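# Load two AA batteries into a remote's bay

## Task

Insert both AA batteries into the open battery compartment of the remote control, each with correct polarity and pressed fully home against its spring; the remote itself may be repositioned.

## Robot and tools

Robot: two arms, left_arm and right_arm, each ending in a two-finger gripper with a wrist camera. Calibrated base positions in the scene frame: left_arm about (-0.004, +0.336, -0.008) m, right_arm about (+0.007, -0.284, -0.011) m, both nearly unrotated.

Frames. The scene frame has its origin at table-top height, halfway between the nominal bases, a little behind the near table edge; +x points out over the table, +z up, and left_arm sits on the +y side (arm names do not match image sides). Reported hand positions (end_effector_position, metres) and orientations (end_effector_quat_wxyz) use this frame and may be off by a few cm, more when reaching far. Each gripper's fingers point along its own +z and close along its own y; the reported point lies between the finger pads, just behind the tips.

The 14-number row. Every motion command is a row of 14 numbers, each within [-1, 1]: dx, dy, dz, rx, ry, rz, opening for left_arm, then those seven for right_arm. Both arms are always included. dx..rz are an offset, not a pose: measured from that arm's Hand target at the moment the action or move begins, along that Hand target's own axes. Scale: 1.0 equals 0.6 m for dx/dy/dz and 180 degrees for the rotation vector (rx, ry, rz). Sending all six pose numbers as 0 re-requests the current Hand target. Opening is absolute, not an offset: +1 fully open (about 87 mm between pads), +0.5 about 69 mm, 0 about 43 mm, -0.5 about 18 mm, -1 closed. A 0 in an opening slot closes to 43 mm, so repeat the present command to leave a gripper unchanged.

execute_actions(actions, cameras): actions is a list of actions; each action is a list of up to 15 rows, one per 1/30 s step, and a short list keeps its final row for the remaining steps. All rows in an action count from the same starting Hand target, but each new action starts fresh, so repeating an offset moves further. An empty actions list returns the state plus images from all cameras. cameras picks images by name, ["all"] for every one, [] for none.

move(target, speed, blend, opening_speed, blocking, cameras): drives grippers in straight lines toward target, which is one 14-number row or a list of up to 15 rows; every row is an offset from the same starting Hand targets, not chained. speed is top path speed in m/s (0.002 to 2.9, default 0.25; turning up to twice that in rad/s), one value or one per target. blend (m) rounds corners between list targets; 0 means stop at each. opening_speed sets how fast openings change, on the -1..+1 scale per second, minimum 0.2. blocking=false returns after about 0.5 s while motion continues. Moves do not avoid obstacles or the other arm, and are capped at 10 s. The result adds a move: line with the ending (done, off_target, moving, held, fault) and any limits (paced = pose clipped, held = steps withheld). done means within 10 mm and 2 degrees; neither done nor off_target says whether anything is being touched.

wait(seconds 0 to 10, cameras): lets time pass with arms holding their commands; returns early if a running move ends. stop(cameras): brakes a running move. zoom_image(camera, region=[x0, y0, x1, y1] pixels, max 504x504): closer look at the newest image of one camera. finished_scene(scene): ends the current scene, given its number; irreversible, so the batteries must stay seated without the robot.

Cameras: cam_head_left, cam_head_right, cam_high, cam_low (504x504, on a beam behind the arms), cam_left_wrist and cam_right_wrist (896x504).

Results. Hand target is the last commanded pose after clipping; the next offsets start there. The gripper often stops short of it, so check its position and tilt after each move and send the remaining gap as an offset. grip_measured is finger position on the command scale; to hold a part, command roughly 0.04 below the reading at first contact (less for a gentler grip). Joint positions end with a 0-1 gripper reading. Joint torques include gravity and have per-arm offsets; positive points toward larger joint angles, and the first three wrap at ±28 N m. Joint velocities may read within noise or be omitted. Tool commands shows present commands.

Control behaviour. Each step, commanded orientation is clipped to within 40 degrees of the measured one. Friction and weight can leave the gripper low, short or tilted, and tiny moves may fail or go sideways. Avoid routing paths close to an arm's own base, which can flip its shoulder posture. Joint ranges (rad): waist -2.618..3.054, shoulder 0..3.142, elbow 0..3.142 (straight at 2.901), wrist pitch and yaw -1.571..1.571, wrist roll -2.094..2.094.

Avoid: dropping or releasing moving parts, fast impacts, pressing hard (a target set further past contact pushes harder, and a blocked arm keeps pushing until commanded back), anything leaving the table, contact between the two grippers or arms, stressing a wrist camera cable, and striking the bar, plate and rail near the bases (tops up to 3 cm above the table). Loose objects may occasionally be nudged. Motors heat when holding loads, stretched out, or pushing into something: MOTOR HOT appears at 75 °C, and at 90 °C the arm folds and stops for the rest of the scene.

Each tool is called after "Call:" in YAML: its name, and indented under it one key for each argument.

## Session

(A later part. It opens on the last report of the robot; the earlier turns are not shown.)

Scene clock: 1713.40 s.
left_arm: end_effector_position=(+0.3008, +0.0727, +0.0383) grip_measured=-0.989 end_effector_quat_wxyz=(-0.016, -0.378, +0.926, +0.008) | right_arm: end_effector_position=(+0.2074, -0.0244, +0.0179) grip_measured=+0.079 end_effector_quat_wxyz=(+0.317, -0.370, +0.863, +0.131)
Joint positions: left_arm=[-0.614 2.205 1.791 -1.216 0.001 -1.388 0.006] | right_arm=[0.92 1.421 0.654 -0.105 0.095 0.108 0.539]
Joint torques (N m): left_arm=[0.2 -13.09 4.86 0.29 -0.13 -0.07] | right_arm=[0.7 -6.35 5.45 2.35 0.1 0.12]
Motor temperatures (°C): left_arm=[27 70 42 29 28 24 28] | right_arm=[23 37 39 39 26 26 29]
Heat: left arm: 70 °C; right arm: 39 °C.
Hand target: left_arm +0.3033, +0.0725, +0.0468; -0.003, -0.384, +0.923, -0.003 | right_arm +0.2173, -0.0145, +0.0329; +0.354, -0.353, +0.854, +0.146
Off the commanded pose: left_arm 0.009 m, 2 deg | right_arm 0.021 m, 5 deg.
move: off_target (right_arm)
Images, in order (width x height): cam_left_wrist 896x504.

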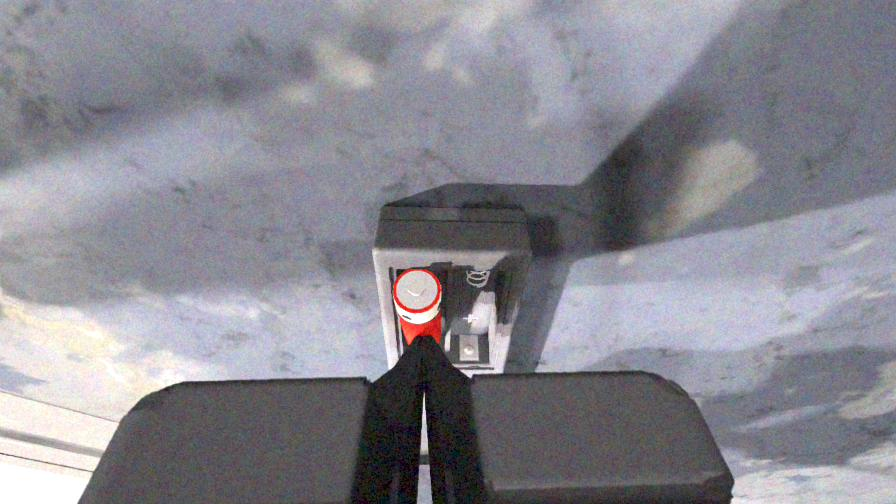

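Call:
move:
  target: [0, 0.0035, 0.022, 0, 0, 0, -1, 0, 0, 0, 0, 0, 0, 0.02]
  speed: 0.06
  cameras: ["cam_left_wrist"]

Call:
zoom_image:
  camera: "cam_left_wrist"
  region: [320, 180, 580, 400]

Scene clock: 1742.03 s.
left_arm: end_effector_position=(+0.2991, +0.0722, +0.0374) grip_measured=-0.989 end_effector_quat_wxyz=(-0.014, -0.378, +0.926, -0.003) | right_arm: end_effector_position=(+0.2074, -0.0244, +0.0179) grip_measured=+0.079 end_effector_quat_wxyz=(+0.317, -0.370, +0.863, +0.131)
Joint positions: left_arm=[-0.614 2.181 1.748 -1.178 0.008 -1.388 0.006] | right_arm=[0.92 1.421 0.654 -0.105 0.095 0.108 0.539]
Joint torques (N m): left_arm=[0.25 -10.89 4 0.45 -0.22 -0.06] | right_arm=[0.69 -6.37 5.46 2.35 0.11 0.11]
Motor temperatures (°C): left_arm=[27 71 41 29 28 24 28] | right_arm=[23 37 39 39 26 26 29]
Heat: left arm: 71 °C; right arm: 39 °C.
Hand target: left_arm +0.3018, +0.0739, +0.0335; -0.003, -0.384, +0.923, -0.003 | right_arm +0.2173, -0.0145, +0.0329; +0.354, -0.353, +0.854, +0.146
Off the commanded pose: left_arm 0.005 m, 2 deg | right_arm 0.021 m, 5 deg.
move: off_target (right_arm)
Images, in order (width x height): cam_left_wrist 896x504.

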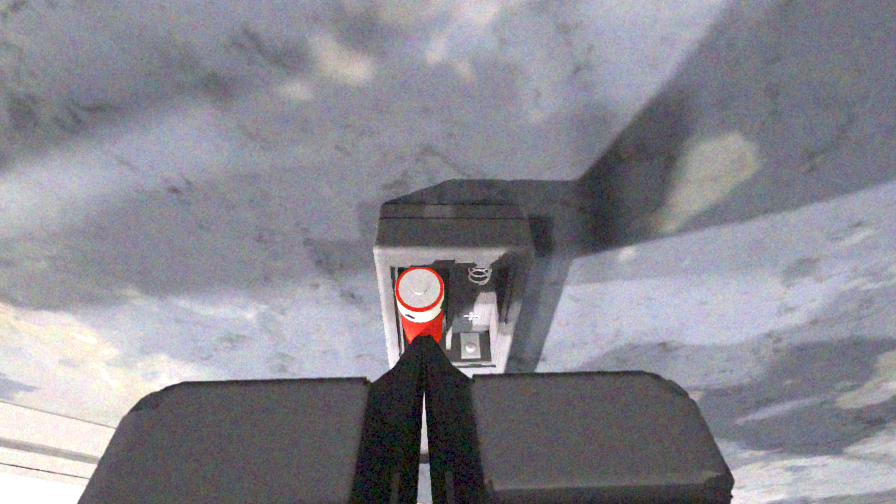

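Scaled by 1.938 from the camera's 896x504 image, which has a finer 1280x720 frame.

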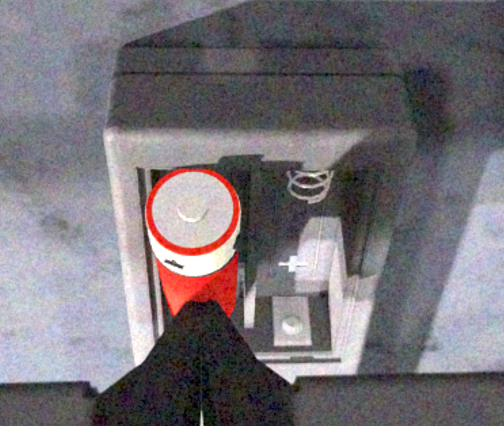

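Call:
move:
  target: [-0.004, 0.004, 0.020, 0, 0, 0, -1, 0, 0, 0, 0, 0, 0, 0.02]
  speed: 0.06
  cameras: ["cam_left_wrist"]

Scene clock: 1750.63 s.
left_arm: end_effector_position=(+0.2988, +0.0724, +0.0362) grip_measured=-0.989 end_effector_quat_wxyz=(-0.015, -0.381, +0.924, -0.014) | right_arm: end_effector_position=(+0.2074, -0.0244, +0.0179) grip_measured=+0.079 end_effector_quat_wxyz=(+0.317, -0.369, +0.864, +0.132)
Joint positions: left_arm=[-0.608 2.161 1.71 -1.141 0.022 -1.388 0.006] | right_arm=[0.92 1.421 0.654 -0.105 0.095 0.111 0.539]
Joint torques (N m): left_arm=[0.32 -8.91 3.19 0.57 -0.38 0.02] | right_arm=[0.68 -6.37 5.46 2.34 0.1 0.11]
Motor temperatures (°C): left_arm=[27 71 41 29 28 24 28] | right_arm=[23 37 39 39 26 26 29]
Heat: left arm: 71 °C; right arm: 39 °C.
Hand target: left_arm +0.3017, +0.0772, +0.0215; -0.003, -0.384, +0.923, -0.003 | right_arm +0.2173, -0.0145, +0.0329; +0.354, -0.353, +0.854, +0.146
Off the commanded pose: left_arm 0.016 m, 2 deg | right_arm 0.021 m, 5 deg.
move: off_target (left_arm, right_arm)
Images, in order (width x height): cam_left_wrist 896x504.

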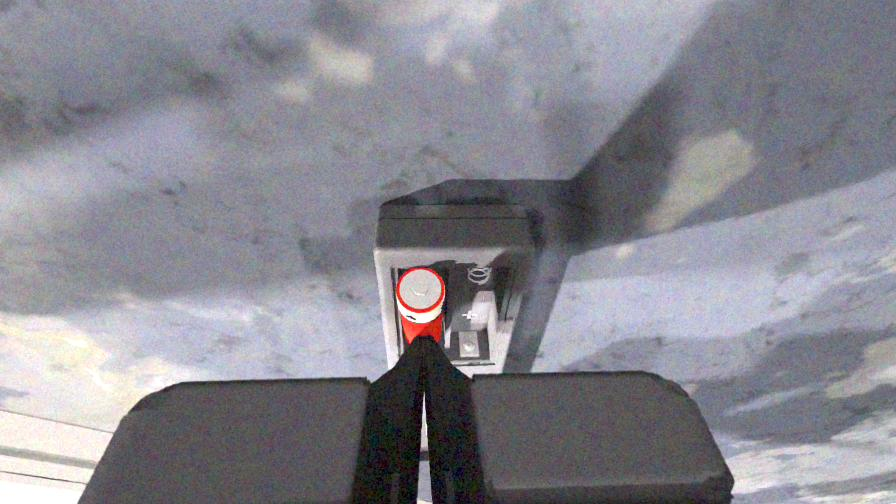

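Call:
execute_actions:
  actions: []

Call:
zoom_image:
  camera: "cam_low"
  region: [150, 200, 350, 400]

Call:
zoom_image:
  camera: "cam_high"
  region: [150, 200, 350, 400]

Scene clock: 1795.77 s.
left_arm: end_effector_position=(+0.2988, +0.0724, +0.0362) grip_measured=-0.989 end_effector_quat_wxyz=(-0.015, -0.381, +0.924, -0.014) | right_arm: end_effector_position=(+0.2074, -0.0244, +0.0179) grip_measured=+0.079 end_effector_quat_wxyz=(+0.317, -0.369, +0.864, +0.132)
Joint positions: left_arm=[-0.608 2.161 1.71 -1.141 0.022 -1.388 0.006] | right_arm=[0.92 1.421 0.654 -0.105 0.095 0.111 0.539]
Joint velocities: within noise
Joint torques (N m): left_arm=[0.28 -8.92 3.18 0.58 -0.38 0.02] | right_arm=[0.72 -6.32 5.46 2.34 0.11 0.11]
Motor temperatures (°C): left_arm=[27 61 39 29 28 24 27] | right_arm=[23 36 39 40 26 26 29]
Heat: left arm: 61 °C; right arm: 40 °C.
Hand target: left_arm +0.3017, +0.0772, +0.0215; -0.003, -0.384, +0.923, -0.003 | right_arm +0.2173, -0.0145, +0.0329; +0.354, -0.353, +0.854, +0.146
Tool commands: left_gripper/opening=-1.0 right_gripper/opening=+0.02
Off the commanded pose: left_arm 0.016 m, 2 deg | right_arm 0.021 m, 5 deg.

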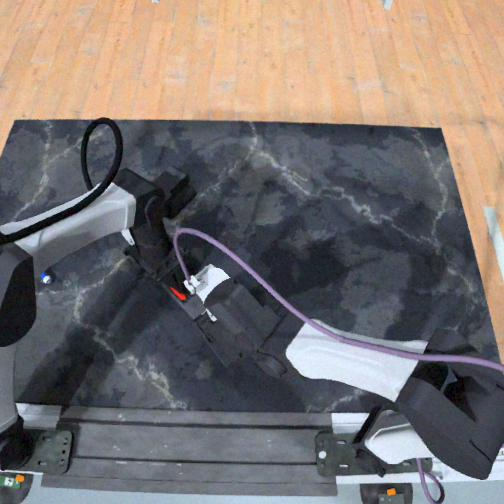

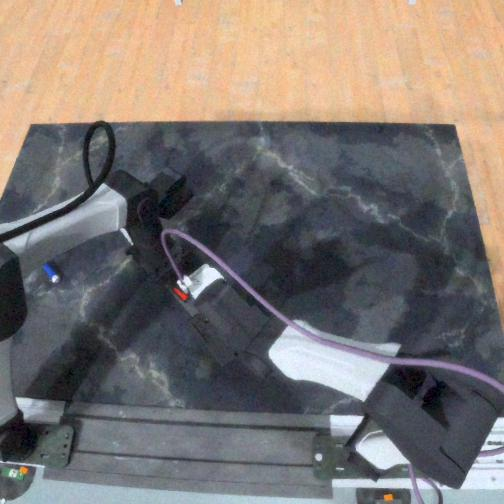

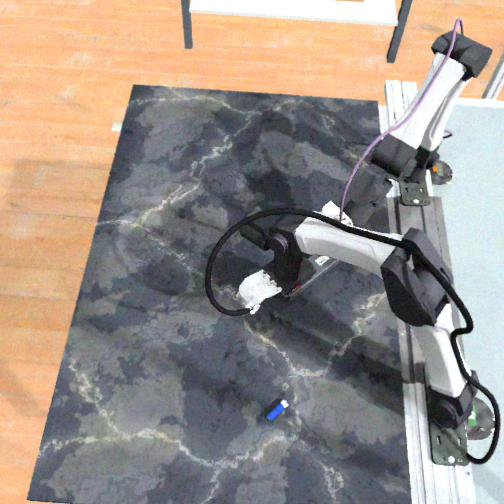

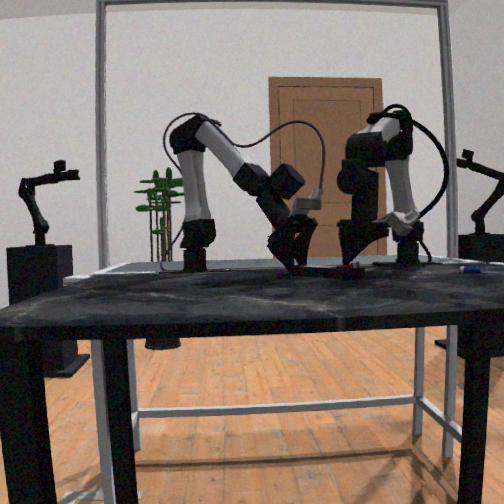

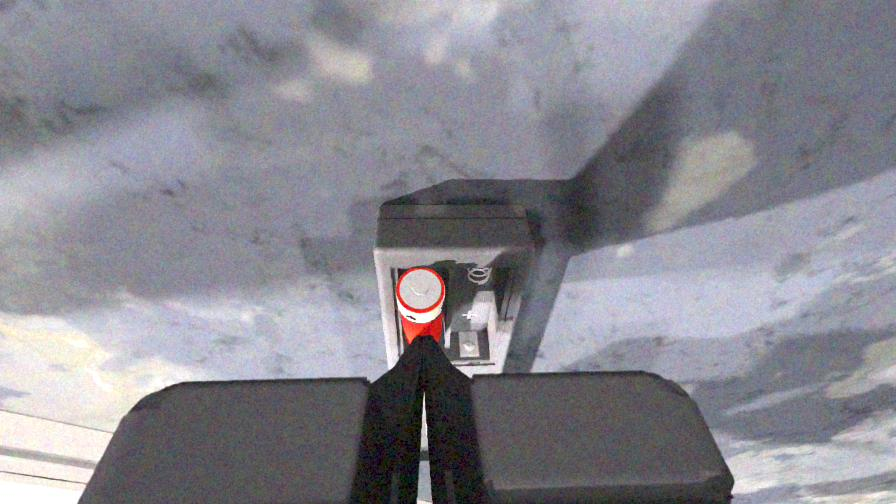

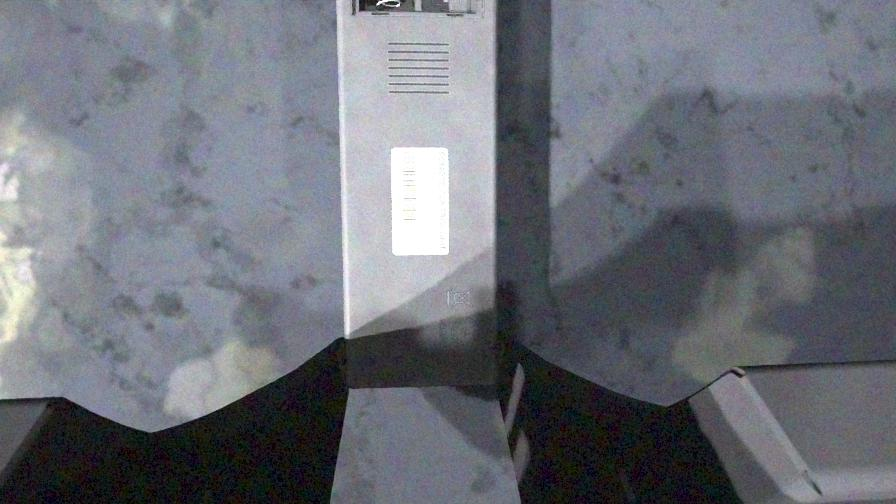

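Scaled by 2.520 from the camera's 504x504 image, which has a finer 720x720 frame.

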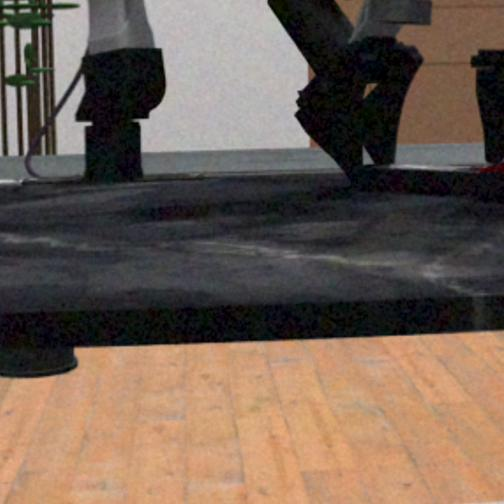

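Scaled by 2.520 from the camera's 504x504 image, which has a finer 720x720 frame.

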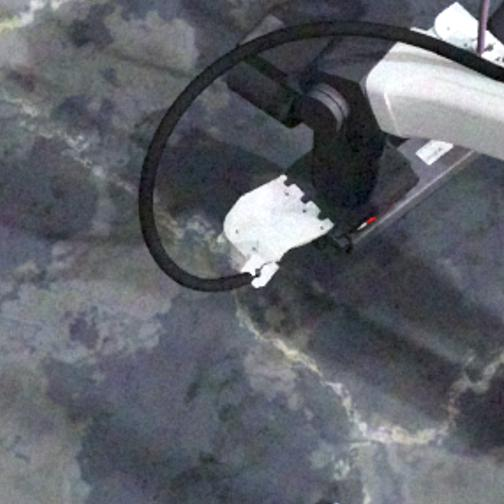

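Call:
zoom_image:
  camera: "cam_low"
  region: [270, 220, 390, 300]

Call:
zoom_image:
  camera: "cam_head_right"
  region: [120, 230, 260, 370]

Call:
zoom_image:
  camera: "cam_head_left"
  region: [120, 230, 260, 370]

Scaled by 4.200 from the camera's 504x504 image, which has a finer 720x720 frame.

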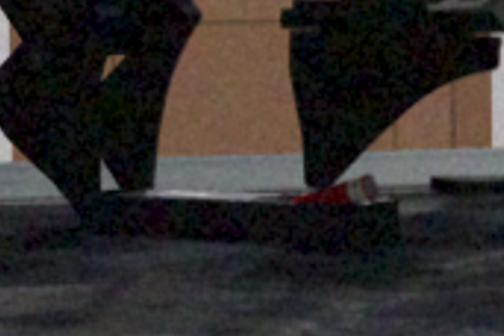

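Scaled by 3.600 from the camera's 504x504 image, which has a finer 720x720 frame.

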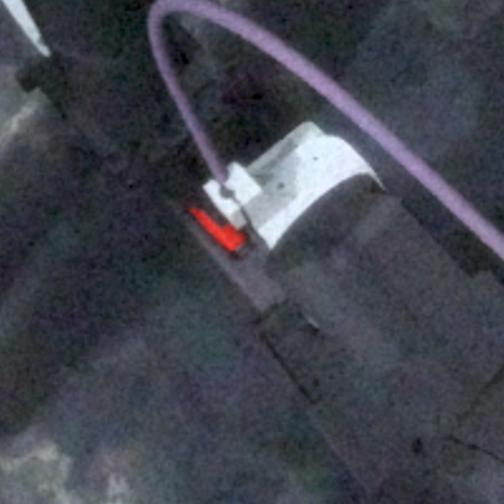

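Scaled by 3.600 from the camera's 504x504 image, which has a finer 720x720 frame.

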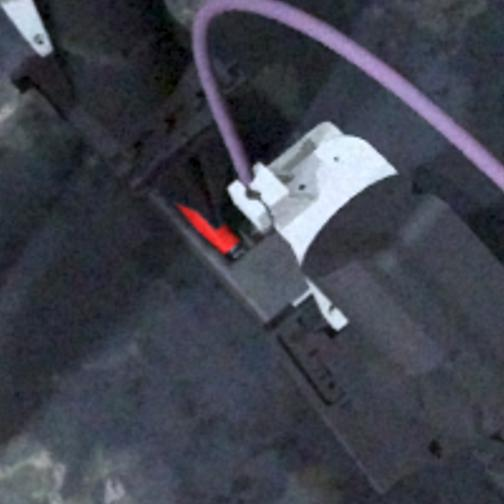

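Call:
zoom_image:
  camera: "cam_low"
  region: [325, 250, 375, 285]

Scaled by 10.080 from the camera's 504x504 image, which has a finer 720x720 frame.

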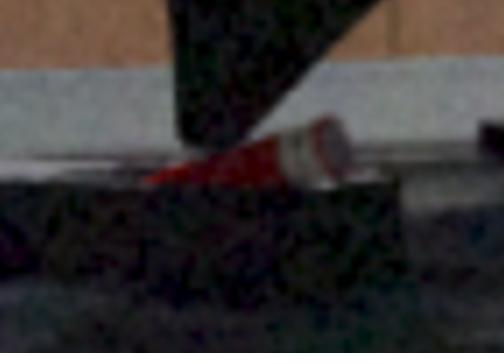

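Call:
move:
  target:
    - [0, 0, -0.058, 0, 0, 0, -1, 0, 0, 0, 0, 0, 0, 0.02]
    - [-0.035, 0.002, -0.058, 0, 0, 0, -1, 0, 0, 0, 0, 0, 0, 0.02]
  speed: 0.08
  cameras: ["cam_left_wrist"]

Scene clock: 1852.03 s.
left_arm: end_effector_position=(+0.3083, +0.0989, +0.0478) grip_measured=-0.989 end_effector_quat_wxyz=(-0.018, -0.391, +0.920, +0.007) | right_arm: end_effector_position=(+0.2074, -0.0244, +0.0179) grip_measured=+0.079 end_effector_quat_wxyz=(+0.317, -0.369, +0.864, +0.132)
Joint positions: left_arm=[-0.55 2.161 1.76 -1.23 0.001 -1.353 0.006] | right_arm=[0.92 1.421 0.654 -0.105 0.095 0.111 0.539]
Joint torques (N m): left_arm=[-0.35 -9.8 10.28 0.12 -0.16 0.14] | right_arm=[0.62 -6.34 5.42 2.34 0.1 0.12]
Motor temperatures (°C): left_arm=[27 58 39 29 28 24 27] | right_arm=[23 36 39 40 26 26 29]
Heat: left arm: 58 °C; right arm: 40 °C.
Hand target: left_arm +0.3158, +0.0932, +0.0562; -0.003, -0.384, +0.923, -0.003 | right_arm +0.2173, -0.0145, +0.0329; +0.354, -0.353, +0.854, +0.146
Off the commanded pose: left_arm 0.013 m, 2 deg | right_arm 0.021 m, 5 deg.
move: off_target (left_arm, right_arm)
Images, in order (width x height): cam_left_wrist 896x504.

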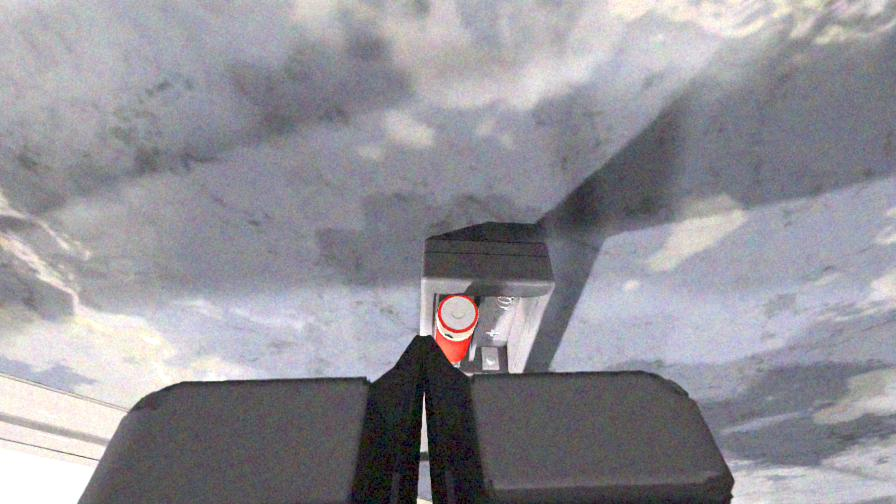

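Call:
move:
  target: [0.0195, -0.0229, 0, 0, 0, 0, -1, 0, 0, 0, 0, 0, 0, 0.02]
  speed: 0.08
  cameras: ["cam_left_wrist"]

Scene clock: 1860.10 s.
left_arm: end_effector_position=(+0.3102, +0.0825, +0.0494) grip_measured=-0.989 end_effector_quat_wxyz=(-0.016, -0.379, +0.925, +0.005) | right_arm: end_effector_position=(+0.2074, -0.0244, +0.0179) grip_measured=+0.079 end_effector_quat_wxyz=(+0.317, -0.369, +0.864, +0.132)
Joint positions: left_arm=[-0.582 2.204 1.834 -1.256 0.001 -1.357 0.006] | right_arm=[0.92 1.421 0.654 -0.105 0.095 0.111 0.539]
Joint torques (N m): left_arm=[-0.44 -9.84 10.36 0.13 -0.15 -0.13] | right_arm=[0.62 -6.32 5.46 2.35 0.1 0.12]
Motor temperatures (°C): left_arm=[27 59 41 29 28 24 27] | right_arm=[23 36 39 40 26 26 29]
Heat: left arm: 59 °C; right arm: 40 °C.
Hand target: left_arm +0.3173, +0.0752, +0.0563; -0.003, -0.384, +0.923, -0.003 | right_arm +0.2173, -0.0145, +0.0329; +0.354, -0.353, +0.854, +0.146
Off the commanded pose: left_arm 0.012 m, 2 deg | right_arm 0.021 m, 5 deg.
move: off_target (left_arm, right_arm)
Images, in order (width x height): cam_left_wrist 896x504.

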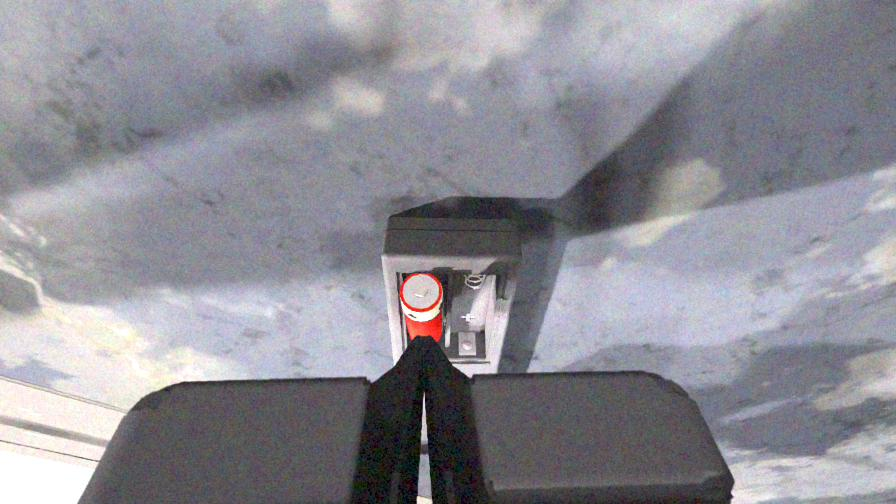

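Call:
move:
  target: [0, 0.002, 0.030, 0, 0, 0, -1, 0, 0, 0, 0, 0, 0, 0.02]
  speed: 0.06
  cameras: ["cam_left_wrist", "cam_low"]

Call:
zoom_image:
  camera: "cam_low"
  region: [325, 250, 375, 285]

Scene clock: 1870.00 s.
left_arm: end_effector_position=(+0.3117, +0.0814, +0.0429) grip_measured=-0.989 end_effector_quat_wxyz=(-0.014, -0.379, +0.925, +0.003) | right_arm: end_effector_position=(+0.2074, -0.0244, +0.0179) grip_measured=+0.079 end_effector_quat_wxyz=(+0.317, -0.369, +0.864, +0.132)
Joint positions: left_arm=[-0.582 2.208 1.816 -1.227 0.001 -1.357 0.006] | right_arm=[0.92 1.421 0.654 -0.105 0.095 0.111 0.539]
Joint torques (N m): left_arm=[-0.35 -9.81 5.63 0.49 -0.16 -0.12] | right_arm=[0.62 -6.34 5.45 2.35 0.1 0.11]
Motor temperatures (°C): left_arm=[27 61 41 29 28 24 27] | right_arm=[23 36 39 40 26 26 29]
Heat: left arm: 61 °C; right arm: 40 °C.
Hand target: left_arm +0.3164, +0.0759, +0.0383; -0.003, -0.384, +0.923, -0.003 | right_arm +0.2173, -0.0145, +0.0329; +0.354, -0.353, +0.854, +0.146
Off the commanded pose: left_arm 0.009 m, 2 deg | right_arm 0.021 m, 5 deg.
move: off_target (right_arm)
Images, in order (width x height): cam_low 504x504, cam_left_wrist 896x504.

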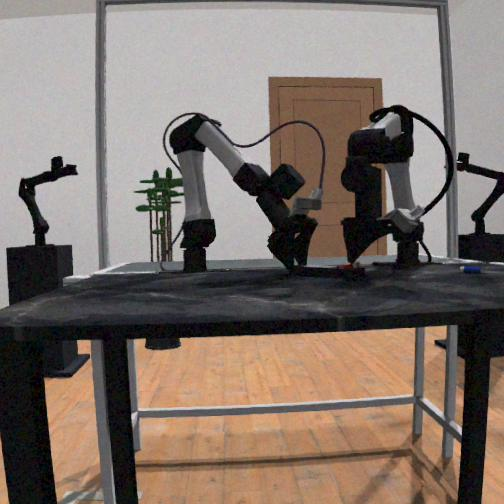

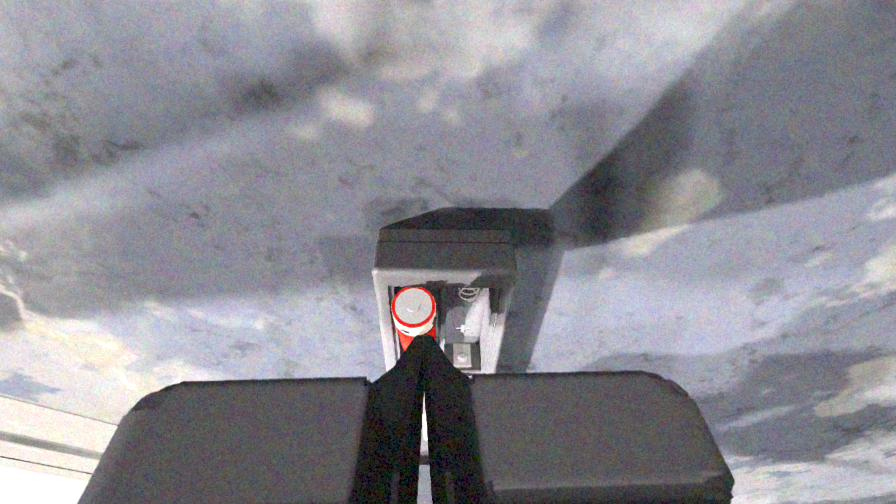

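Scaled by 10.080 from the camera's 504x504 image, which has a finer 720x720 frame.

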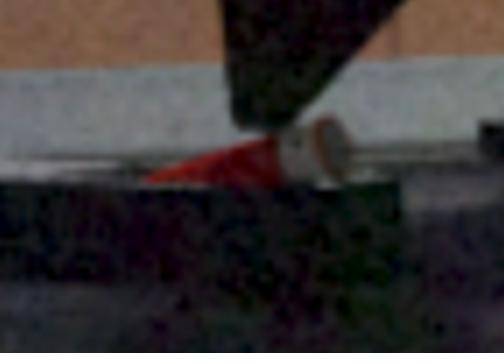

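Call:
move:
  target:
    - [0, 0.010, 0, 0, 0, 0, -1, 0, 0, 0, 0, 0, 0, 0.02]
  speed: 0.06
  cameras: ["cam_left_wrist"]

Scene clock: 1874.30 s.
left_arm: end_effector_position=(+0.3106, +0.0805, +0.0414) grip_measured=-0.989 end_effector_quat_wxyz=(-0.015, -0.379, +0.925, -0.003) | right_arm: end_effector_position=(+0.2073, -0.0243, +0.0179) grip_measured=+0.079 end_effector_quat_wxyz=(+0.317, -0.368, +0.864, +0.132)
Joint positions: left_arm=[-0.582 2.199 1.794 -1.207 0.008 -1.357 0.006] | right_arm=[0.92 1.421 0.654 -0.105 0.095 0.113 0.539]
Joint torques (N m): left_arm=[-0.13 -11.08 4.03 0.45 -0.24 -0.1] | right_arm=[0.64 -6.37 5.46 2.34 0.1 0.12]
Motor temperatures (°C): left_arm=[27 61 41 29 28 24 27] | right_arm=[23 36 39 40 26 26 29]
Heat: left arm: 61 °C; right arm: 40 °C.
Hand target: left_arm +0.3121, +0.0802, +0.0383; -0.003, -0.384, +0.923, -0.003 | right_arm +0.2173, -0.0145, +0.0329; +0.354, -0.353, +0.854, +0.146
Off the commanded pose: left_arm 0.004 m, 2 deg | right_arm 0.021 m, 5 deg.
move: off_target (right_arm)
Images, in order (width x height): cam_left_wrist 896x504.

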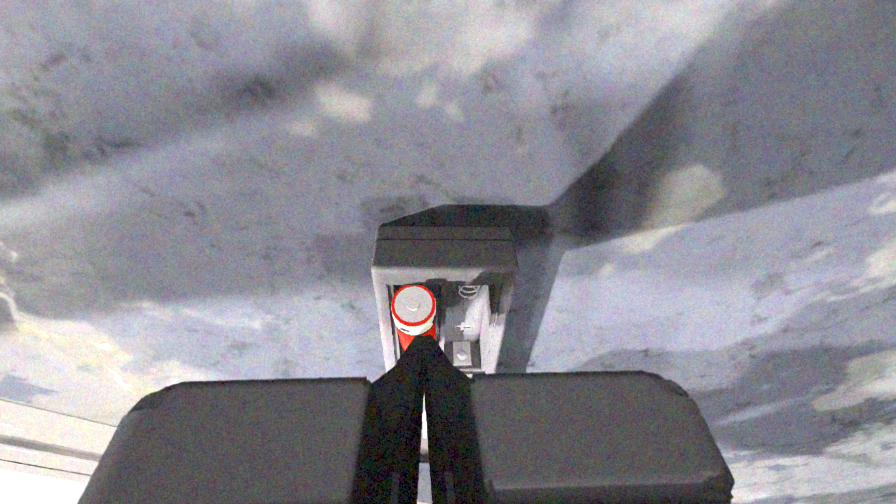

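Call:
move:
  target:
    - [-0.004, 0.009, -0.004, 0, 0, 0, -1, 0, 0, 0, 0, 0, 0, 0.02]
  speed: 0.06
  cameras: ["cam_left_wrist"]

Scene clock: 1878.43 s.
left_arm: end_effector_position=(+0.3100, +0.0809, +0.0413) grip_measured=-0.989 end_effector_quat_wxyz=(-0.012, -0.379, +0.925, -0.008) | right_arm: end_effector_position=(+0.2073, -0.0243, +0.0179) grip_measured=+0.079 end_effector_quat_wxyz=(+0.317, -0.368, +0.864, +0.132)
Joint positions: left_arm=[-0.582 2.184 1.77 -1.186 0.008 -1.357 0.006] | right_arm=[0.92 1.421 0.654 -0.105 0.095 0.113 0.539]
Joint torques (N m): left_arm=[0.51 -11.44 4.11 0.3 -0.25 -0.02] | right_arm=[0.66 -6.31 5.45 2.35 0.1 0.11]
Motor temperatures (°C): left_arm=[27 62 41 29 28 24 27] | right_arm=[23 36 39 40 26 26 29]
Heat: left arm: 62 °C; right arm: 40 °C.
Hand target: left_arm +0.3100, +0.0857, +0.0406; -0.003, -0.384, +0.923, -0.003 | right_arm +0.2173, -0.0145, +0.0329; +0.354, -0.353, +0.854, +0.146
Off the commanded pose: left_arm 0.005 m, 1 deg | right_arm 0.021 m, 5 deg.
move: off_target (right_arm)
Images, in order (width x height): cam_left_wrist 896x504.

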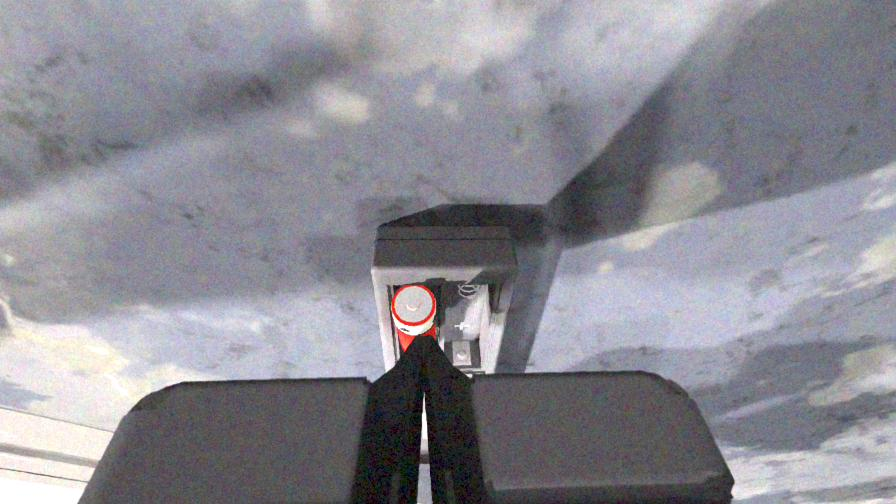

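Call:
move:
  target:
    - [0, 0.003, 0.030, 0, 0, 0, -1, 0, 0, 0, 0, 0, 0, 0.02]
  speed: 0.06
  cameras: ["cam_left_wrist", "cam_low"]

Call:
zoom_image:
  camera: "cam_low"
  region: [325, 250, 375, 285]

Scene clock: 1886.97 s.
left_arm: end_effector_position=(+0.3079, +0.0792, +0.0399) grip_measured=-0.989 end_effector_quat_wxyz=(-0.013, -0.380, +0.925, -0.024) | right_arm: end_effector_position=(+0.2073, -0.0243, +0.0179) grip_measured=+0.079 end_effector_quat_wxyz=(+0.317, -0.368, +0.864, +0.132)
Joint positions: left_arm=[-0.579 2.156 1.717 -1.137 0.03 -1.357 0.006] | right_arm=[0.92 1.421 0.654 -0.105 0.095 0.113 0.539]
Joint torques (N m): left_arm=[0.32 -8.61 3.04 0.52 -0.47 0] | right_arm=[0.65 -6.35 5.45 2.34 0.1 0.11]
Motor temperatures (°C): left_arm=[27 62 40 29 28 24 27] | right_arm=[23 36 39 40 26 26 29]
Heat: left arm: 62 °C; right arm: 40 °C.
Hand target: left_arm +0.3087, +0.0868, +0.0226; -0.003, -0.384, +0.923, -0.003 | right_arm +0.2173, -0.0145, +0.0329; +0.354, -0.353, +0.854, +0.146
Off the commanded pose: left_arm 0.019 m, 3 deg | right_arm 0.021 m, 5 deg.
move: off_target (left_arm, right_arm)
Images, in order (width x height): cam_low 504x504, cam_left_wrist 896x504.

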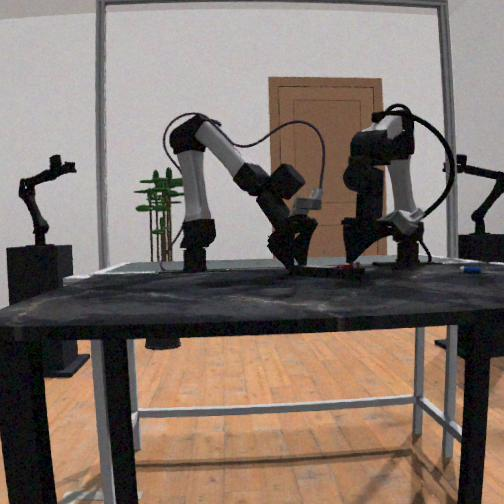

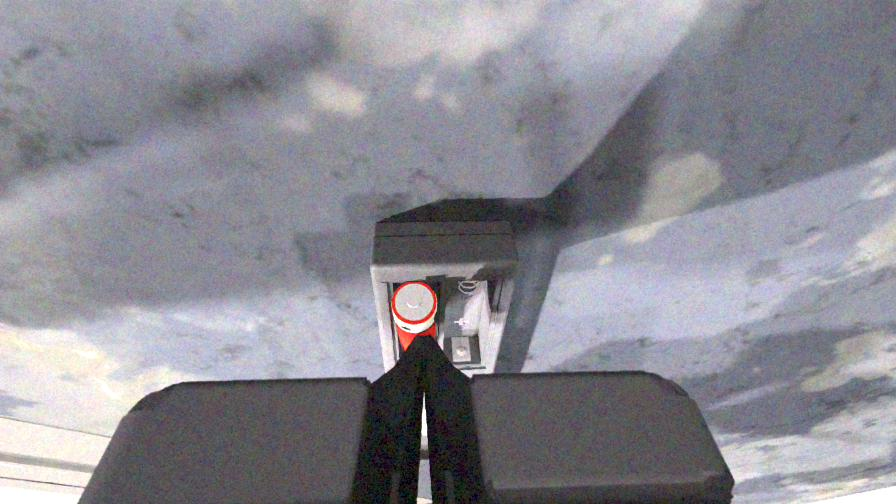

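Scaled by 10.080 from the camera's 504x504 image, which has a finer 720x720 frame.

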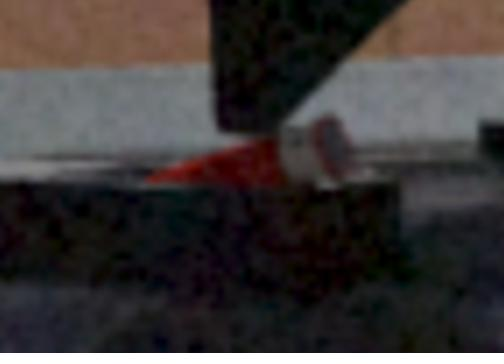

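Call:
move:
  target:
    - [0, 0, -0.09, 0, 0, 0, -1, 0, 0, 0, 0, 0, 0, 0.02]
    - [-0.013, -0.0137, -0.09, 0, 0, 0.5, -0.72, 0, 0, 0, 0, 0, 0, 0.02]
  speed: 0.2
  blend: [0.01, 0]
  opening_speed: 0.6
  cameras: ["cam_left_wrist", "cam_low"]

Call:
zoom_image:
  camera: "cam_low"
  region: [325, 240, 385, 285]

Scene clock: 1971.03 s.
left_arm: end_effector_position=(+0.3155, +0.0940, +0.0703) grip_measured=-0.720 end_effector_quat_wxyz=(-0.014, +0.368, +0.930, -0.002) | right_arm: end_effector_position=(+0.2073, -0.0243, +0.0179) grip_measured=+0.079 end_effector_quat_wxyz=(+0.317, -0.368, +0.864, +0.132)
Joint positions: left_arm=[-0.665 2.359 2.171 -1.44 -0.006 0.089 0.14] | right_arm=[0.92 1.421 0.654 -0.105 0.095 0.113 0.539]
Joint torques (N m): left_arm=[-0.55 -10.74 10.47 0.16 -0.07 0.2] | right_arm=[0.62 -6.38 5.45 2.34 0.1 0.11]
Motor temperatures (°C): left_arm=[27 58 38 29 28 24 27] | right_arm=[23 36 39 41 26 26 29]
Heat: left arm: 58 °C; right arm: 41 °C.
Hand target: left_arm +0.3202, +0.0869, +0.0766; +0.000, +0.381, +0.925, -0.004 | right_arm +0.2173, -0.0145, +0.0329; +0.354, -0.353, +0.854, +0.146
Off the commanded pose: left_arm 0.011 m, 2 deg | right_arm 0.021 m, 5 deg.
move: off_target (left_arm, right_arm); target 2's new opening was sent with left_arm's hand 0.011 m and 2 deg from that target
Images, in order (width x height): cam_low 504x504, cam_left_wrist 896x504.

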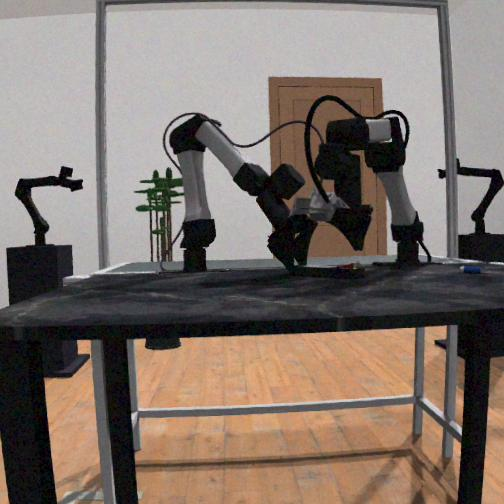

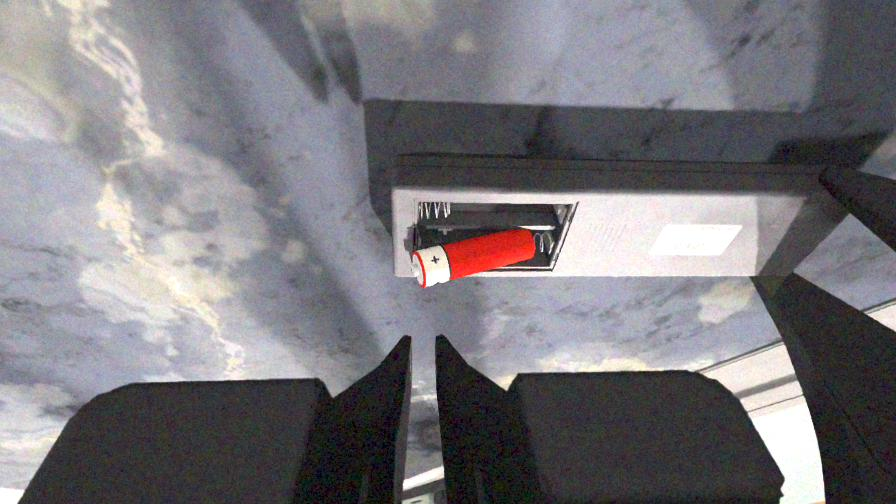

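Scaled by 8.400 from the camera's 504x504 image, which has a finer 720x720 frame.

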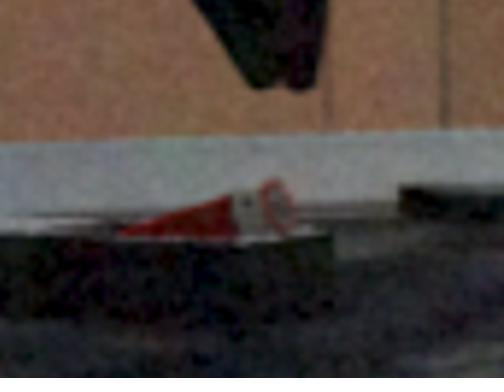

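Call:
zoom_image:
  camera: "cam_left_wrist"
  region: [380, 180, 600, 300]

Scaled by 2.291 from the camera's 896x504 image, which has a finer 1280x720 frame.

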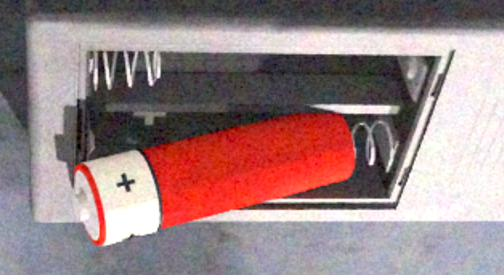

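Call:
move:
  target: [0.006, 0, 0.040, 0, 0, 0, -0.72, 0, 0, 0, 0, 0, 0, 0.02]
  speed: 0.1
  cameras: ["cam_left_wrist", "cam_low"]

Call:
zoom_image:
  camera: "cam_low"
  region: [325, 240, 385, 285]

Call:
zoom_image:
  camera: "cam_left_wrist"
  region: [340, 220, 600, 380]

Scene clock: 2005.47 s.
left_arm: end_effector_position=(+0.3142, +0.0946, +0.0484) grip_measured=-0.720 end_effector_quat_wxyz=(-0.019, +0.368, +0.930, -0.001) | right_arm: end_effector_position=(+0.2073, -0.0243, +0.0179) grip_measured=+0.079 end_effector_quat_wxyz=(+0.317, -0.368, +0.864, +0.132)
Joint positions: left_arm=[-0.665 2.359 2.082 -1.361 -0.006 0.091 0.14] | right_arm=[0.92 1.421 0.654 -0.105 0.095 0.113 0.539]
Joint torques (N m): left_arm=[-0.4 -12.86 5.68 0.44 -0.06 0.19] | right_arm=[0.64 -6.37 5.46 2.35 0.1 0.12]
Motor temperatures (°C): left_arm=[27 59 41 29 28 24 27] | right_arm=[23 36 39 41 26 26 29]
Heat: left arm: 59 °C; right arm: 41 °C.
Hand target: left_arm +0.3175, +0.0893, +0.0526; +0.000, +0.381, +0.925, -0.004 | right_arm +0.2173, -0.0145, +0.0329; +0.354, -0.353, +0.854, +0.146
Off the commanded pose: left_arm 0.008 m, 3 deg | right_arm 0.021 m, 5 deg.
move: off_target (left_arm, right_arm)
Images, in order (width x height): cam_low 504x504, cam_left_wrist 896x504.

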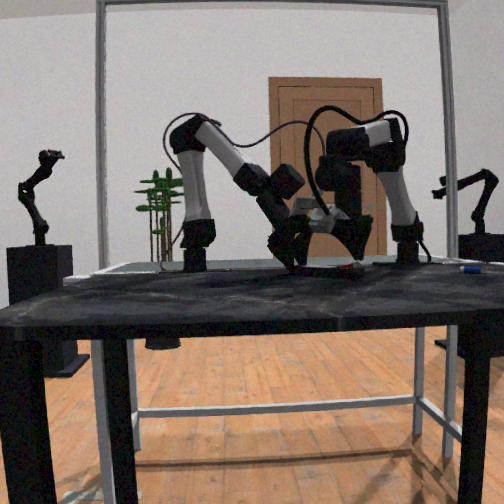

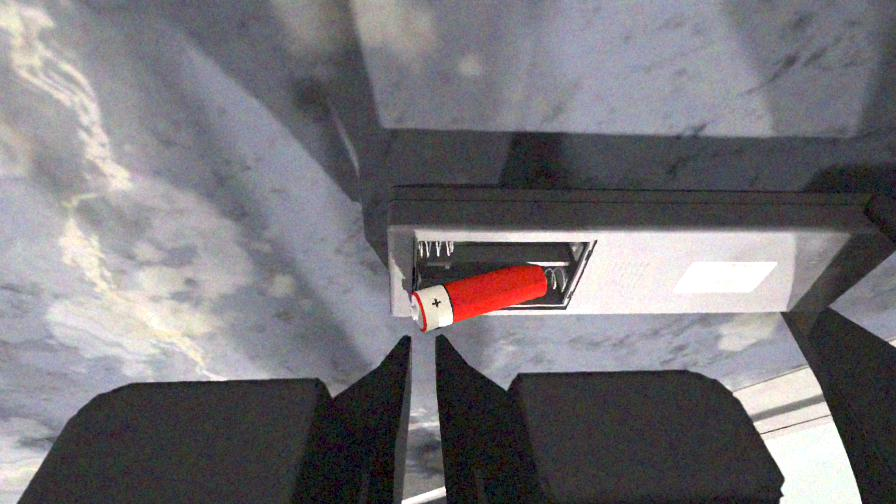

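Scaled by 8.400 from the camera's 504x504 image, which has a finer 720x720 frame.

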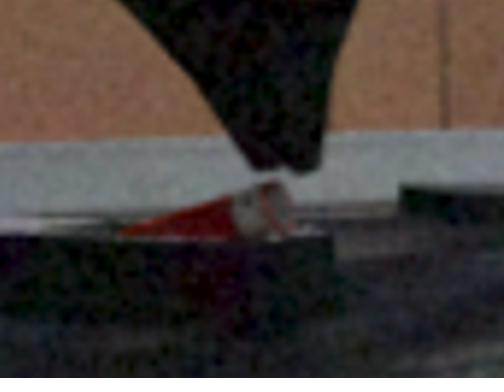

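Scaled by 1.938 from the camera's 896x504 image, which has a finer 1280x720 frame.

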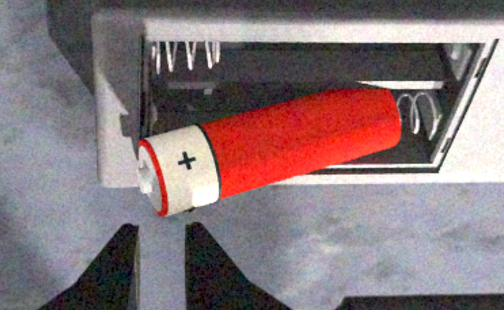

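Call:
zoom_image:
  camera: "cam_left_wrist"
  region: [370, 170, 870, 350]

Call:
move:
  target: [0, 0, -0.05, 0, 0, 0, -0.72, 0, 0, 0, 0, 0, 0, 0.02]
  speed: 0.15
  cameras: ["cam_left_wrist"]

Scaled by 1.008 from the camera's 896x504 image, which has a finer 1280x720 frame.

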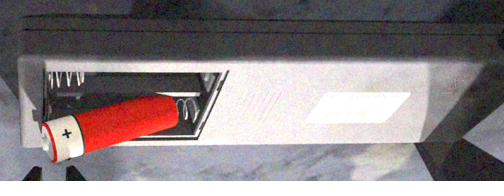

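Scene clock: 2030.53 s.
left_arm: end_effector_position=(+0.3126, +0.0964, +0.0703) grip_measured=-0.720 end_effector_quat_wxyz=(-0.022, +0.368, +0.929, +0.000) | right_arm: end_effector_position=(+0.2073, -0.0243, +0.0179) grip_measured=+0.079 end_effector_quat_wxyz=(+0.317, -0.368, +0.864, +0.132)
Joint positions: left_arm=[-0.665 2.359 2.168 -1.453 -0.006 0.091 0.14] | right_arm=[0.92 1.421 0.654 -0.105 0.095 0.113 0.539]
Joint torques (N m): left_arm=[-0.47 -12.21 10.3 0.14 -0.07 0.19] | right_arm=[0.65 -6.32 5.44 2.35 0.11 0.11]
Motor temperatures (°C): left_arm=[27 62 40 29 28 24 27] | right_arm=[23 36 39 41 26 26 29]
Heat: left arm: 62 °C; right arm: 41 °C.
Hand target: left_arm +0.3176, +0.0895, +0.0826; +0.000, +0.381, +0.925, -0.004 | right_arm +0.2173, -0.0145, +0.0329; +0.354, -0.353, +0.854, +0.146
Off the commanded pose: left_arm 0.015 m, 3 deg | right_arm 0.021 m, 5 deg.
move: off_target (left_arm, right_arm)
Images, in order (width x height): cam_left_wrist 896x504.

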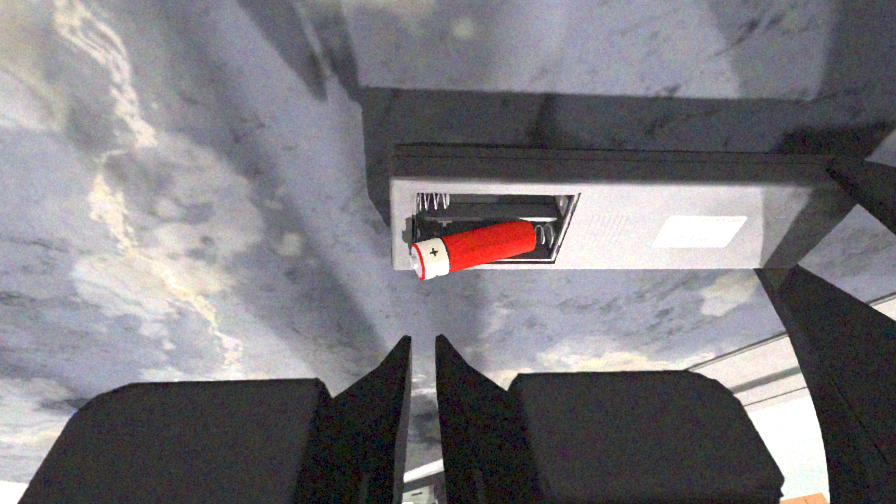

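Call:
move:
  target: [-0.0133, 0, 0.040, 0, 0, 0, -0.72, 0, 0, 0, 0, 0, 0, 0.02]
  speed: 0.1
  cameras: ["cam_left_wrist", "cam_low"]

Call:
zoom_image:
  camera: "cam_low"
  region: [325, 240, 385, 285]

Call:
zoom_image:
  camera: "cam_left_wrist"
  region: [340, 220, 600, 380]

Scene clock: 2089.53 s.
left_arm: end_effector_position=(+0.3190, +0.0911, +0.0602) grip_measured=-0.720 end_effector_quat_wxyz=(-0.014, +0.368, +0.930, -0.002) | right_arm: end_effector_position=(+0.2073, -0.0243, +0.0179) grip_measured=+0.079 end_effector_quat_wxyz=(+0.317, -0.368, +0.864, +0.132)
Joint positions: left_arm=[-0.665 2.38 2.168 -1.416 -0.006 0.091 0.14] | right_arm=[0.92 1.421 0.654 -0.105 0.095 0.113 0.539]
Joint torques (N m): left_arm=[-0.58 -11.17 6.87 0.46 -0.07 0.17] | right_arm=[0.64 -6.34 5.46 2.35 0.1 0.11]
Motor temperatures (°C): left_arm=[27 65 46 29 28 24 27] | right_arm=[23 35 39 41 26 26 29]
Heat: left arm: 65 °C; right arm: 41 °C.
Hand target: left_arm +0.3232, +0.0837, +0.0586; +0.000, +0.381, +0.925, -0.004 | right_arm +0.2173, -0.0145, +0.0329; +0.354, -0.353, +0.854, +0.146
Off the commanded pose: left_arm 0.009 m, 2 deg | right_arm 0.021 m, 5 deg.
move: off_target (right_arm)
Images, in order (width x height): cam_low 504x504, cam_left_wrist 896x504.

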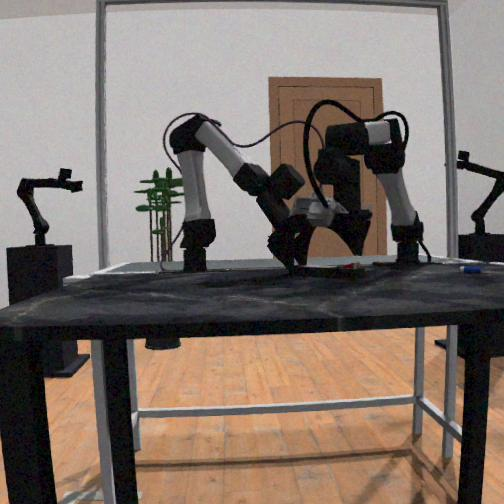

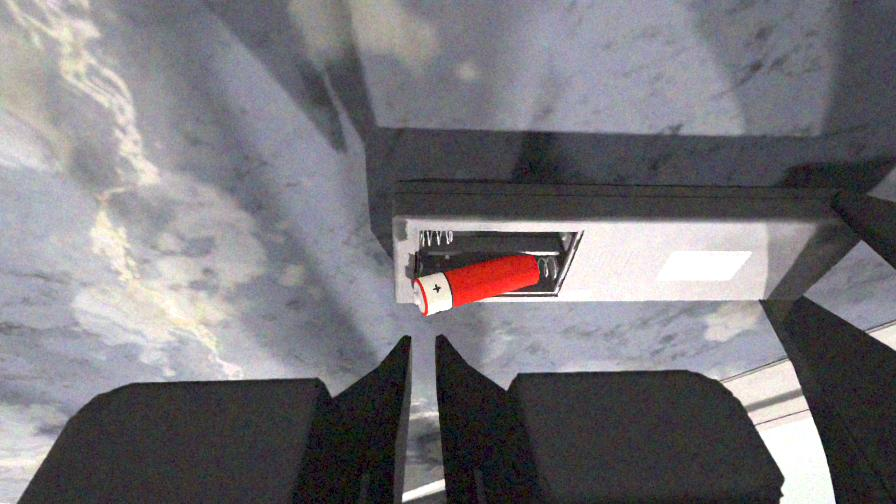

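Scaled by 8.400 from the camera's 504x504 image, which has a finer 720x720 frame.

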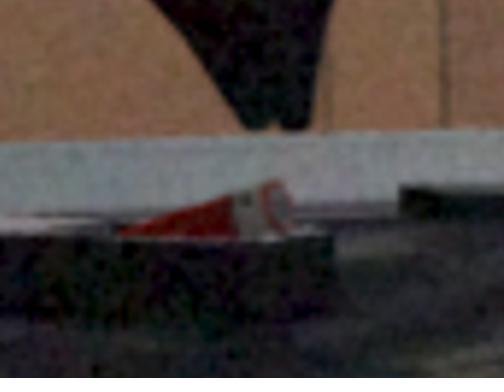

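Scaled by 1.938 from the camera's 896x504 image, which has a finer 1280x720 frame.

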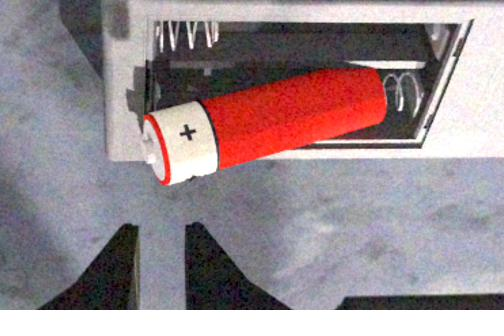

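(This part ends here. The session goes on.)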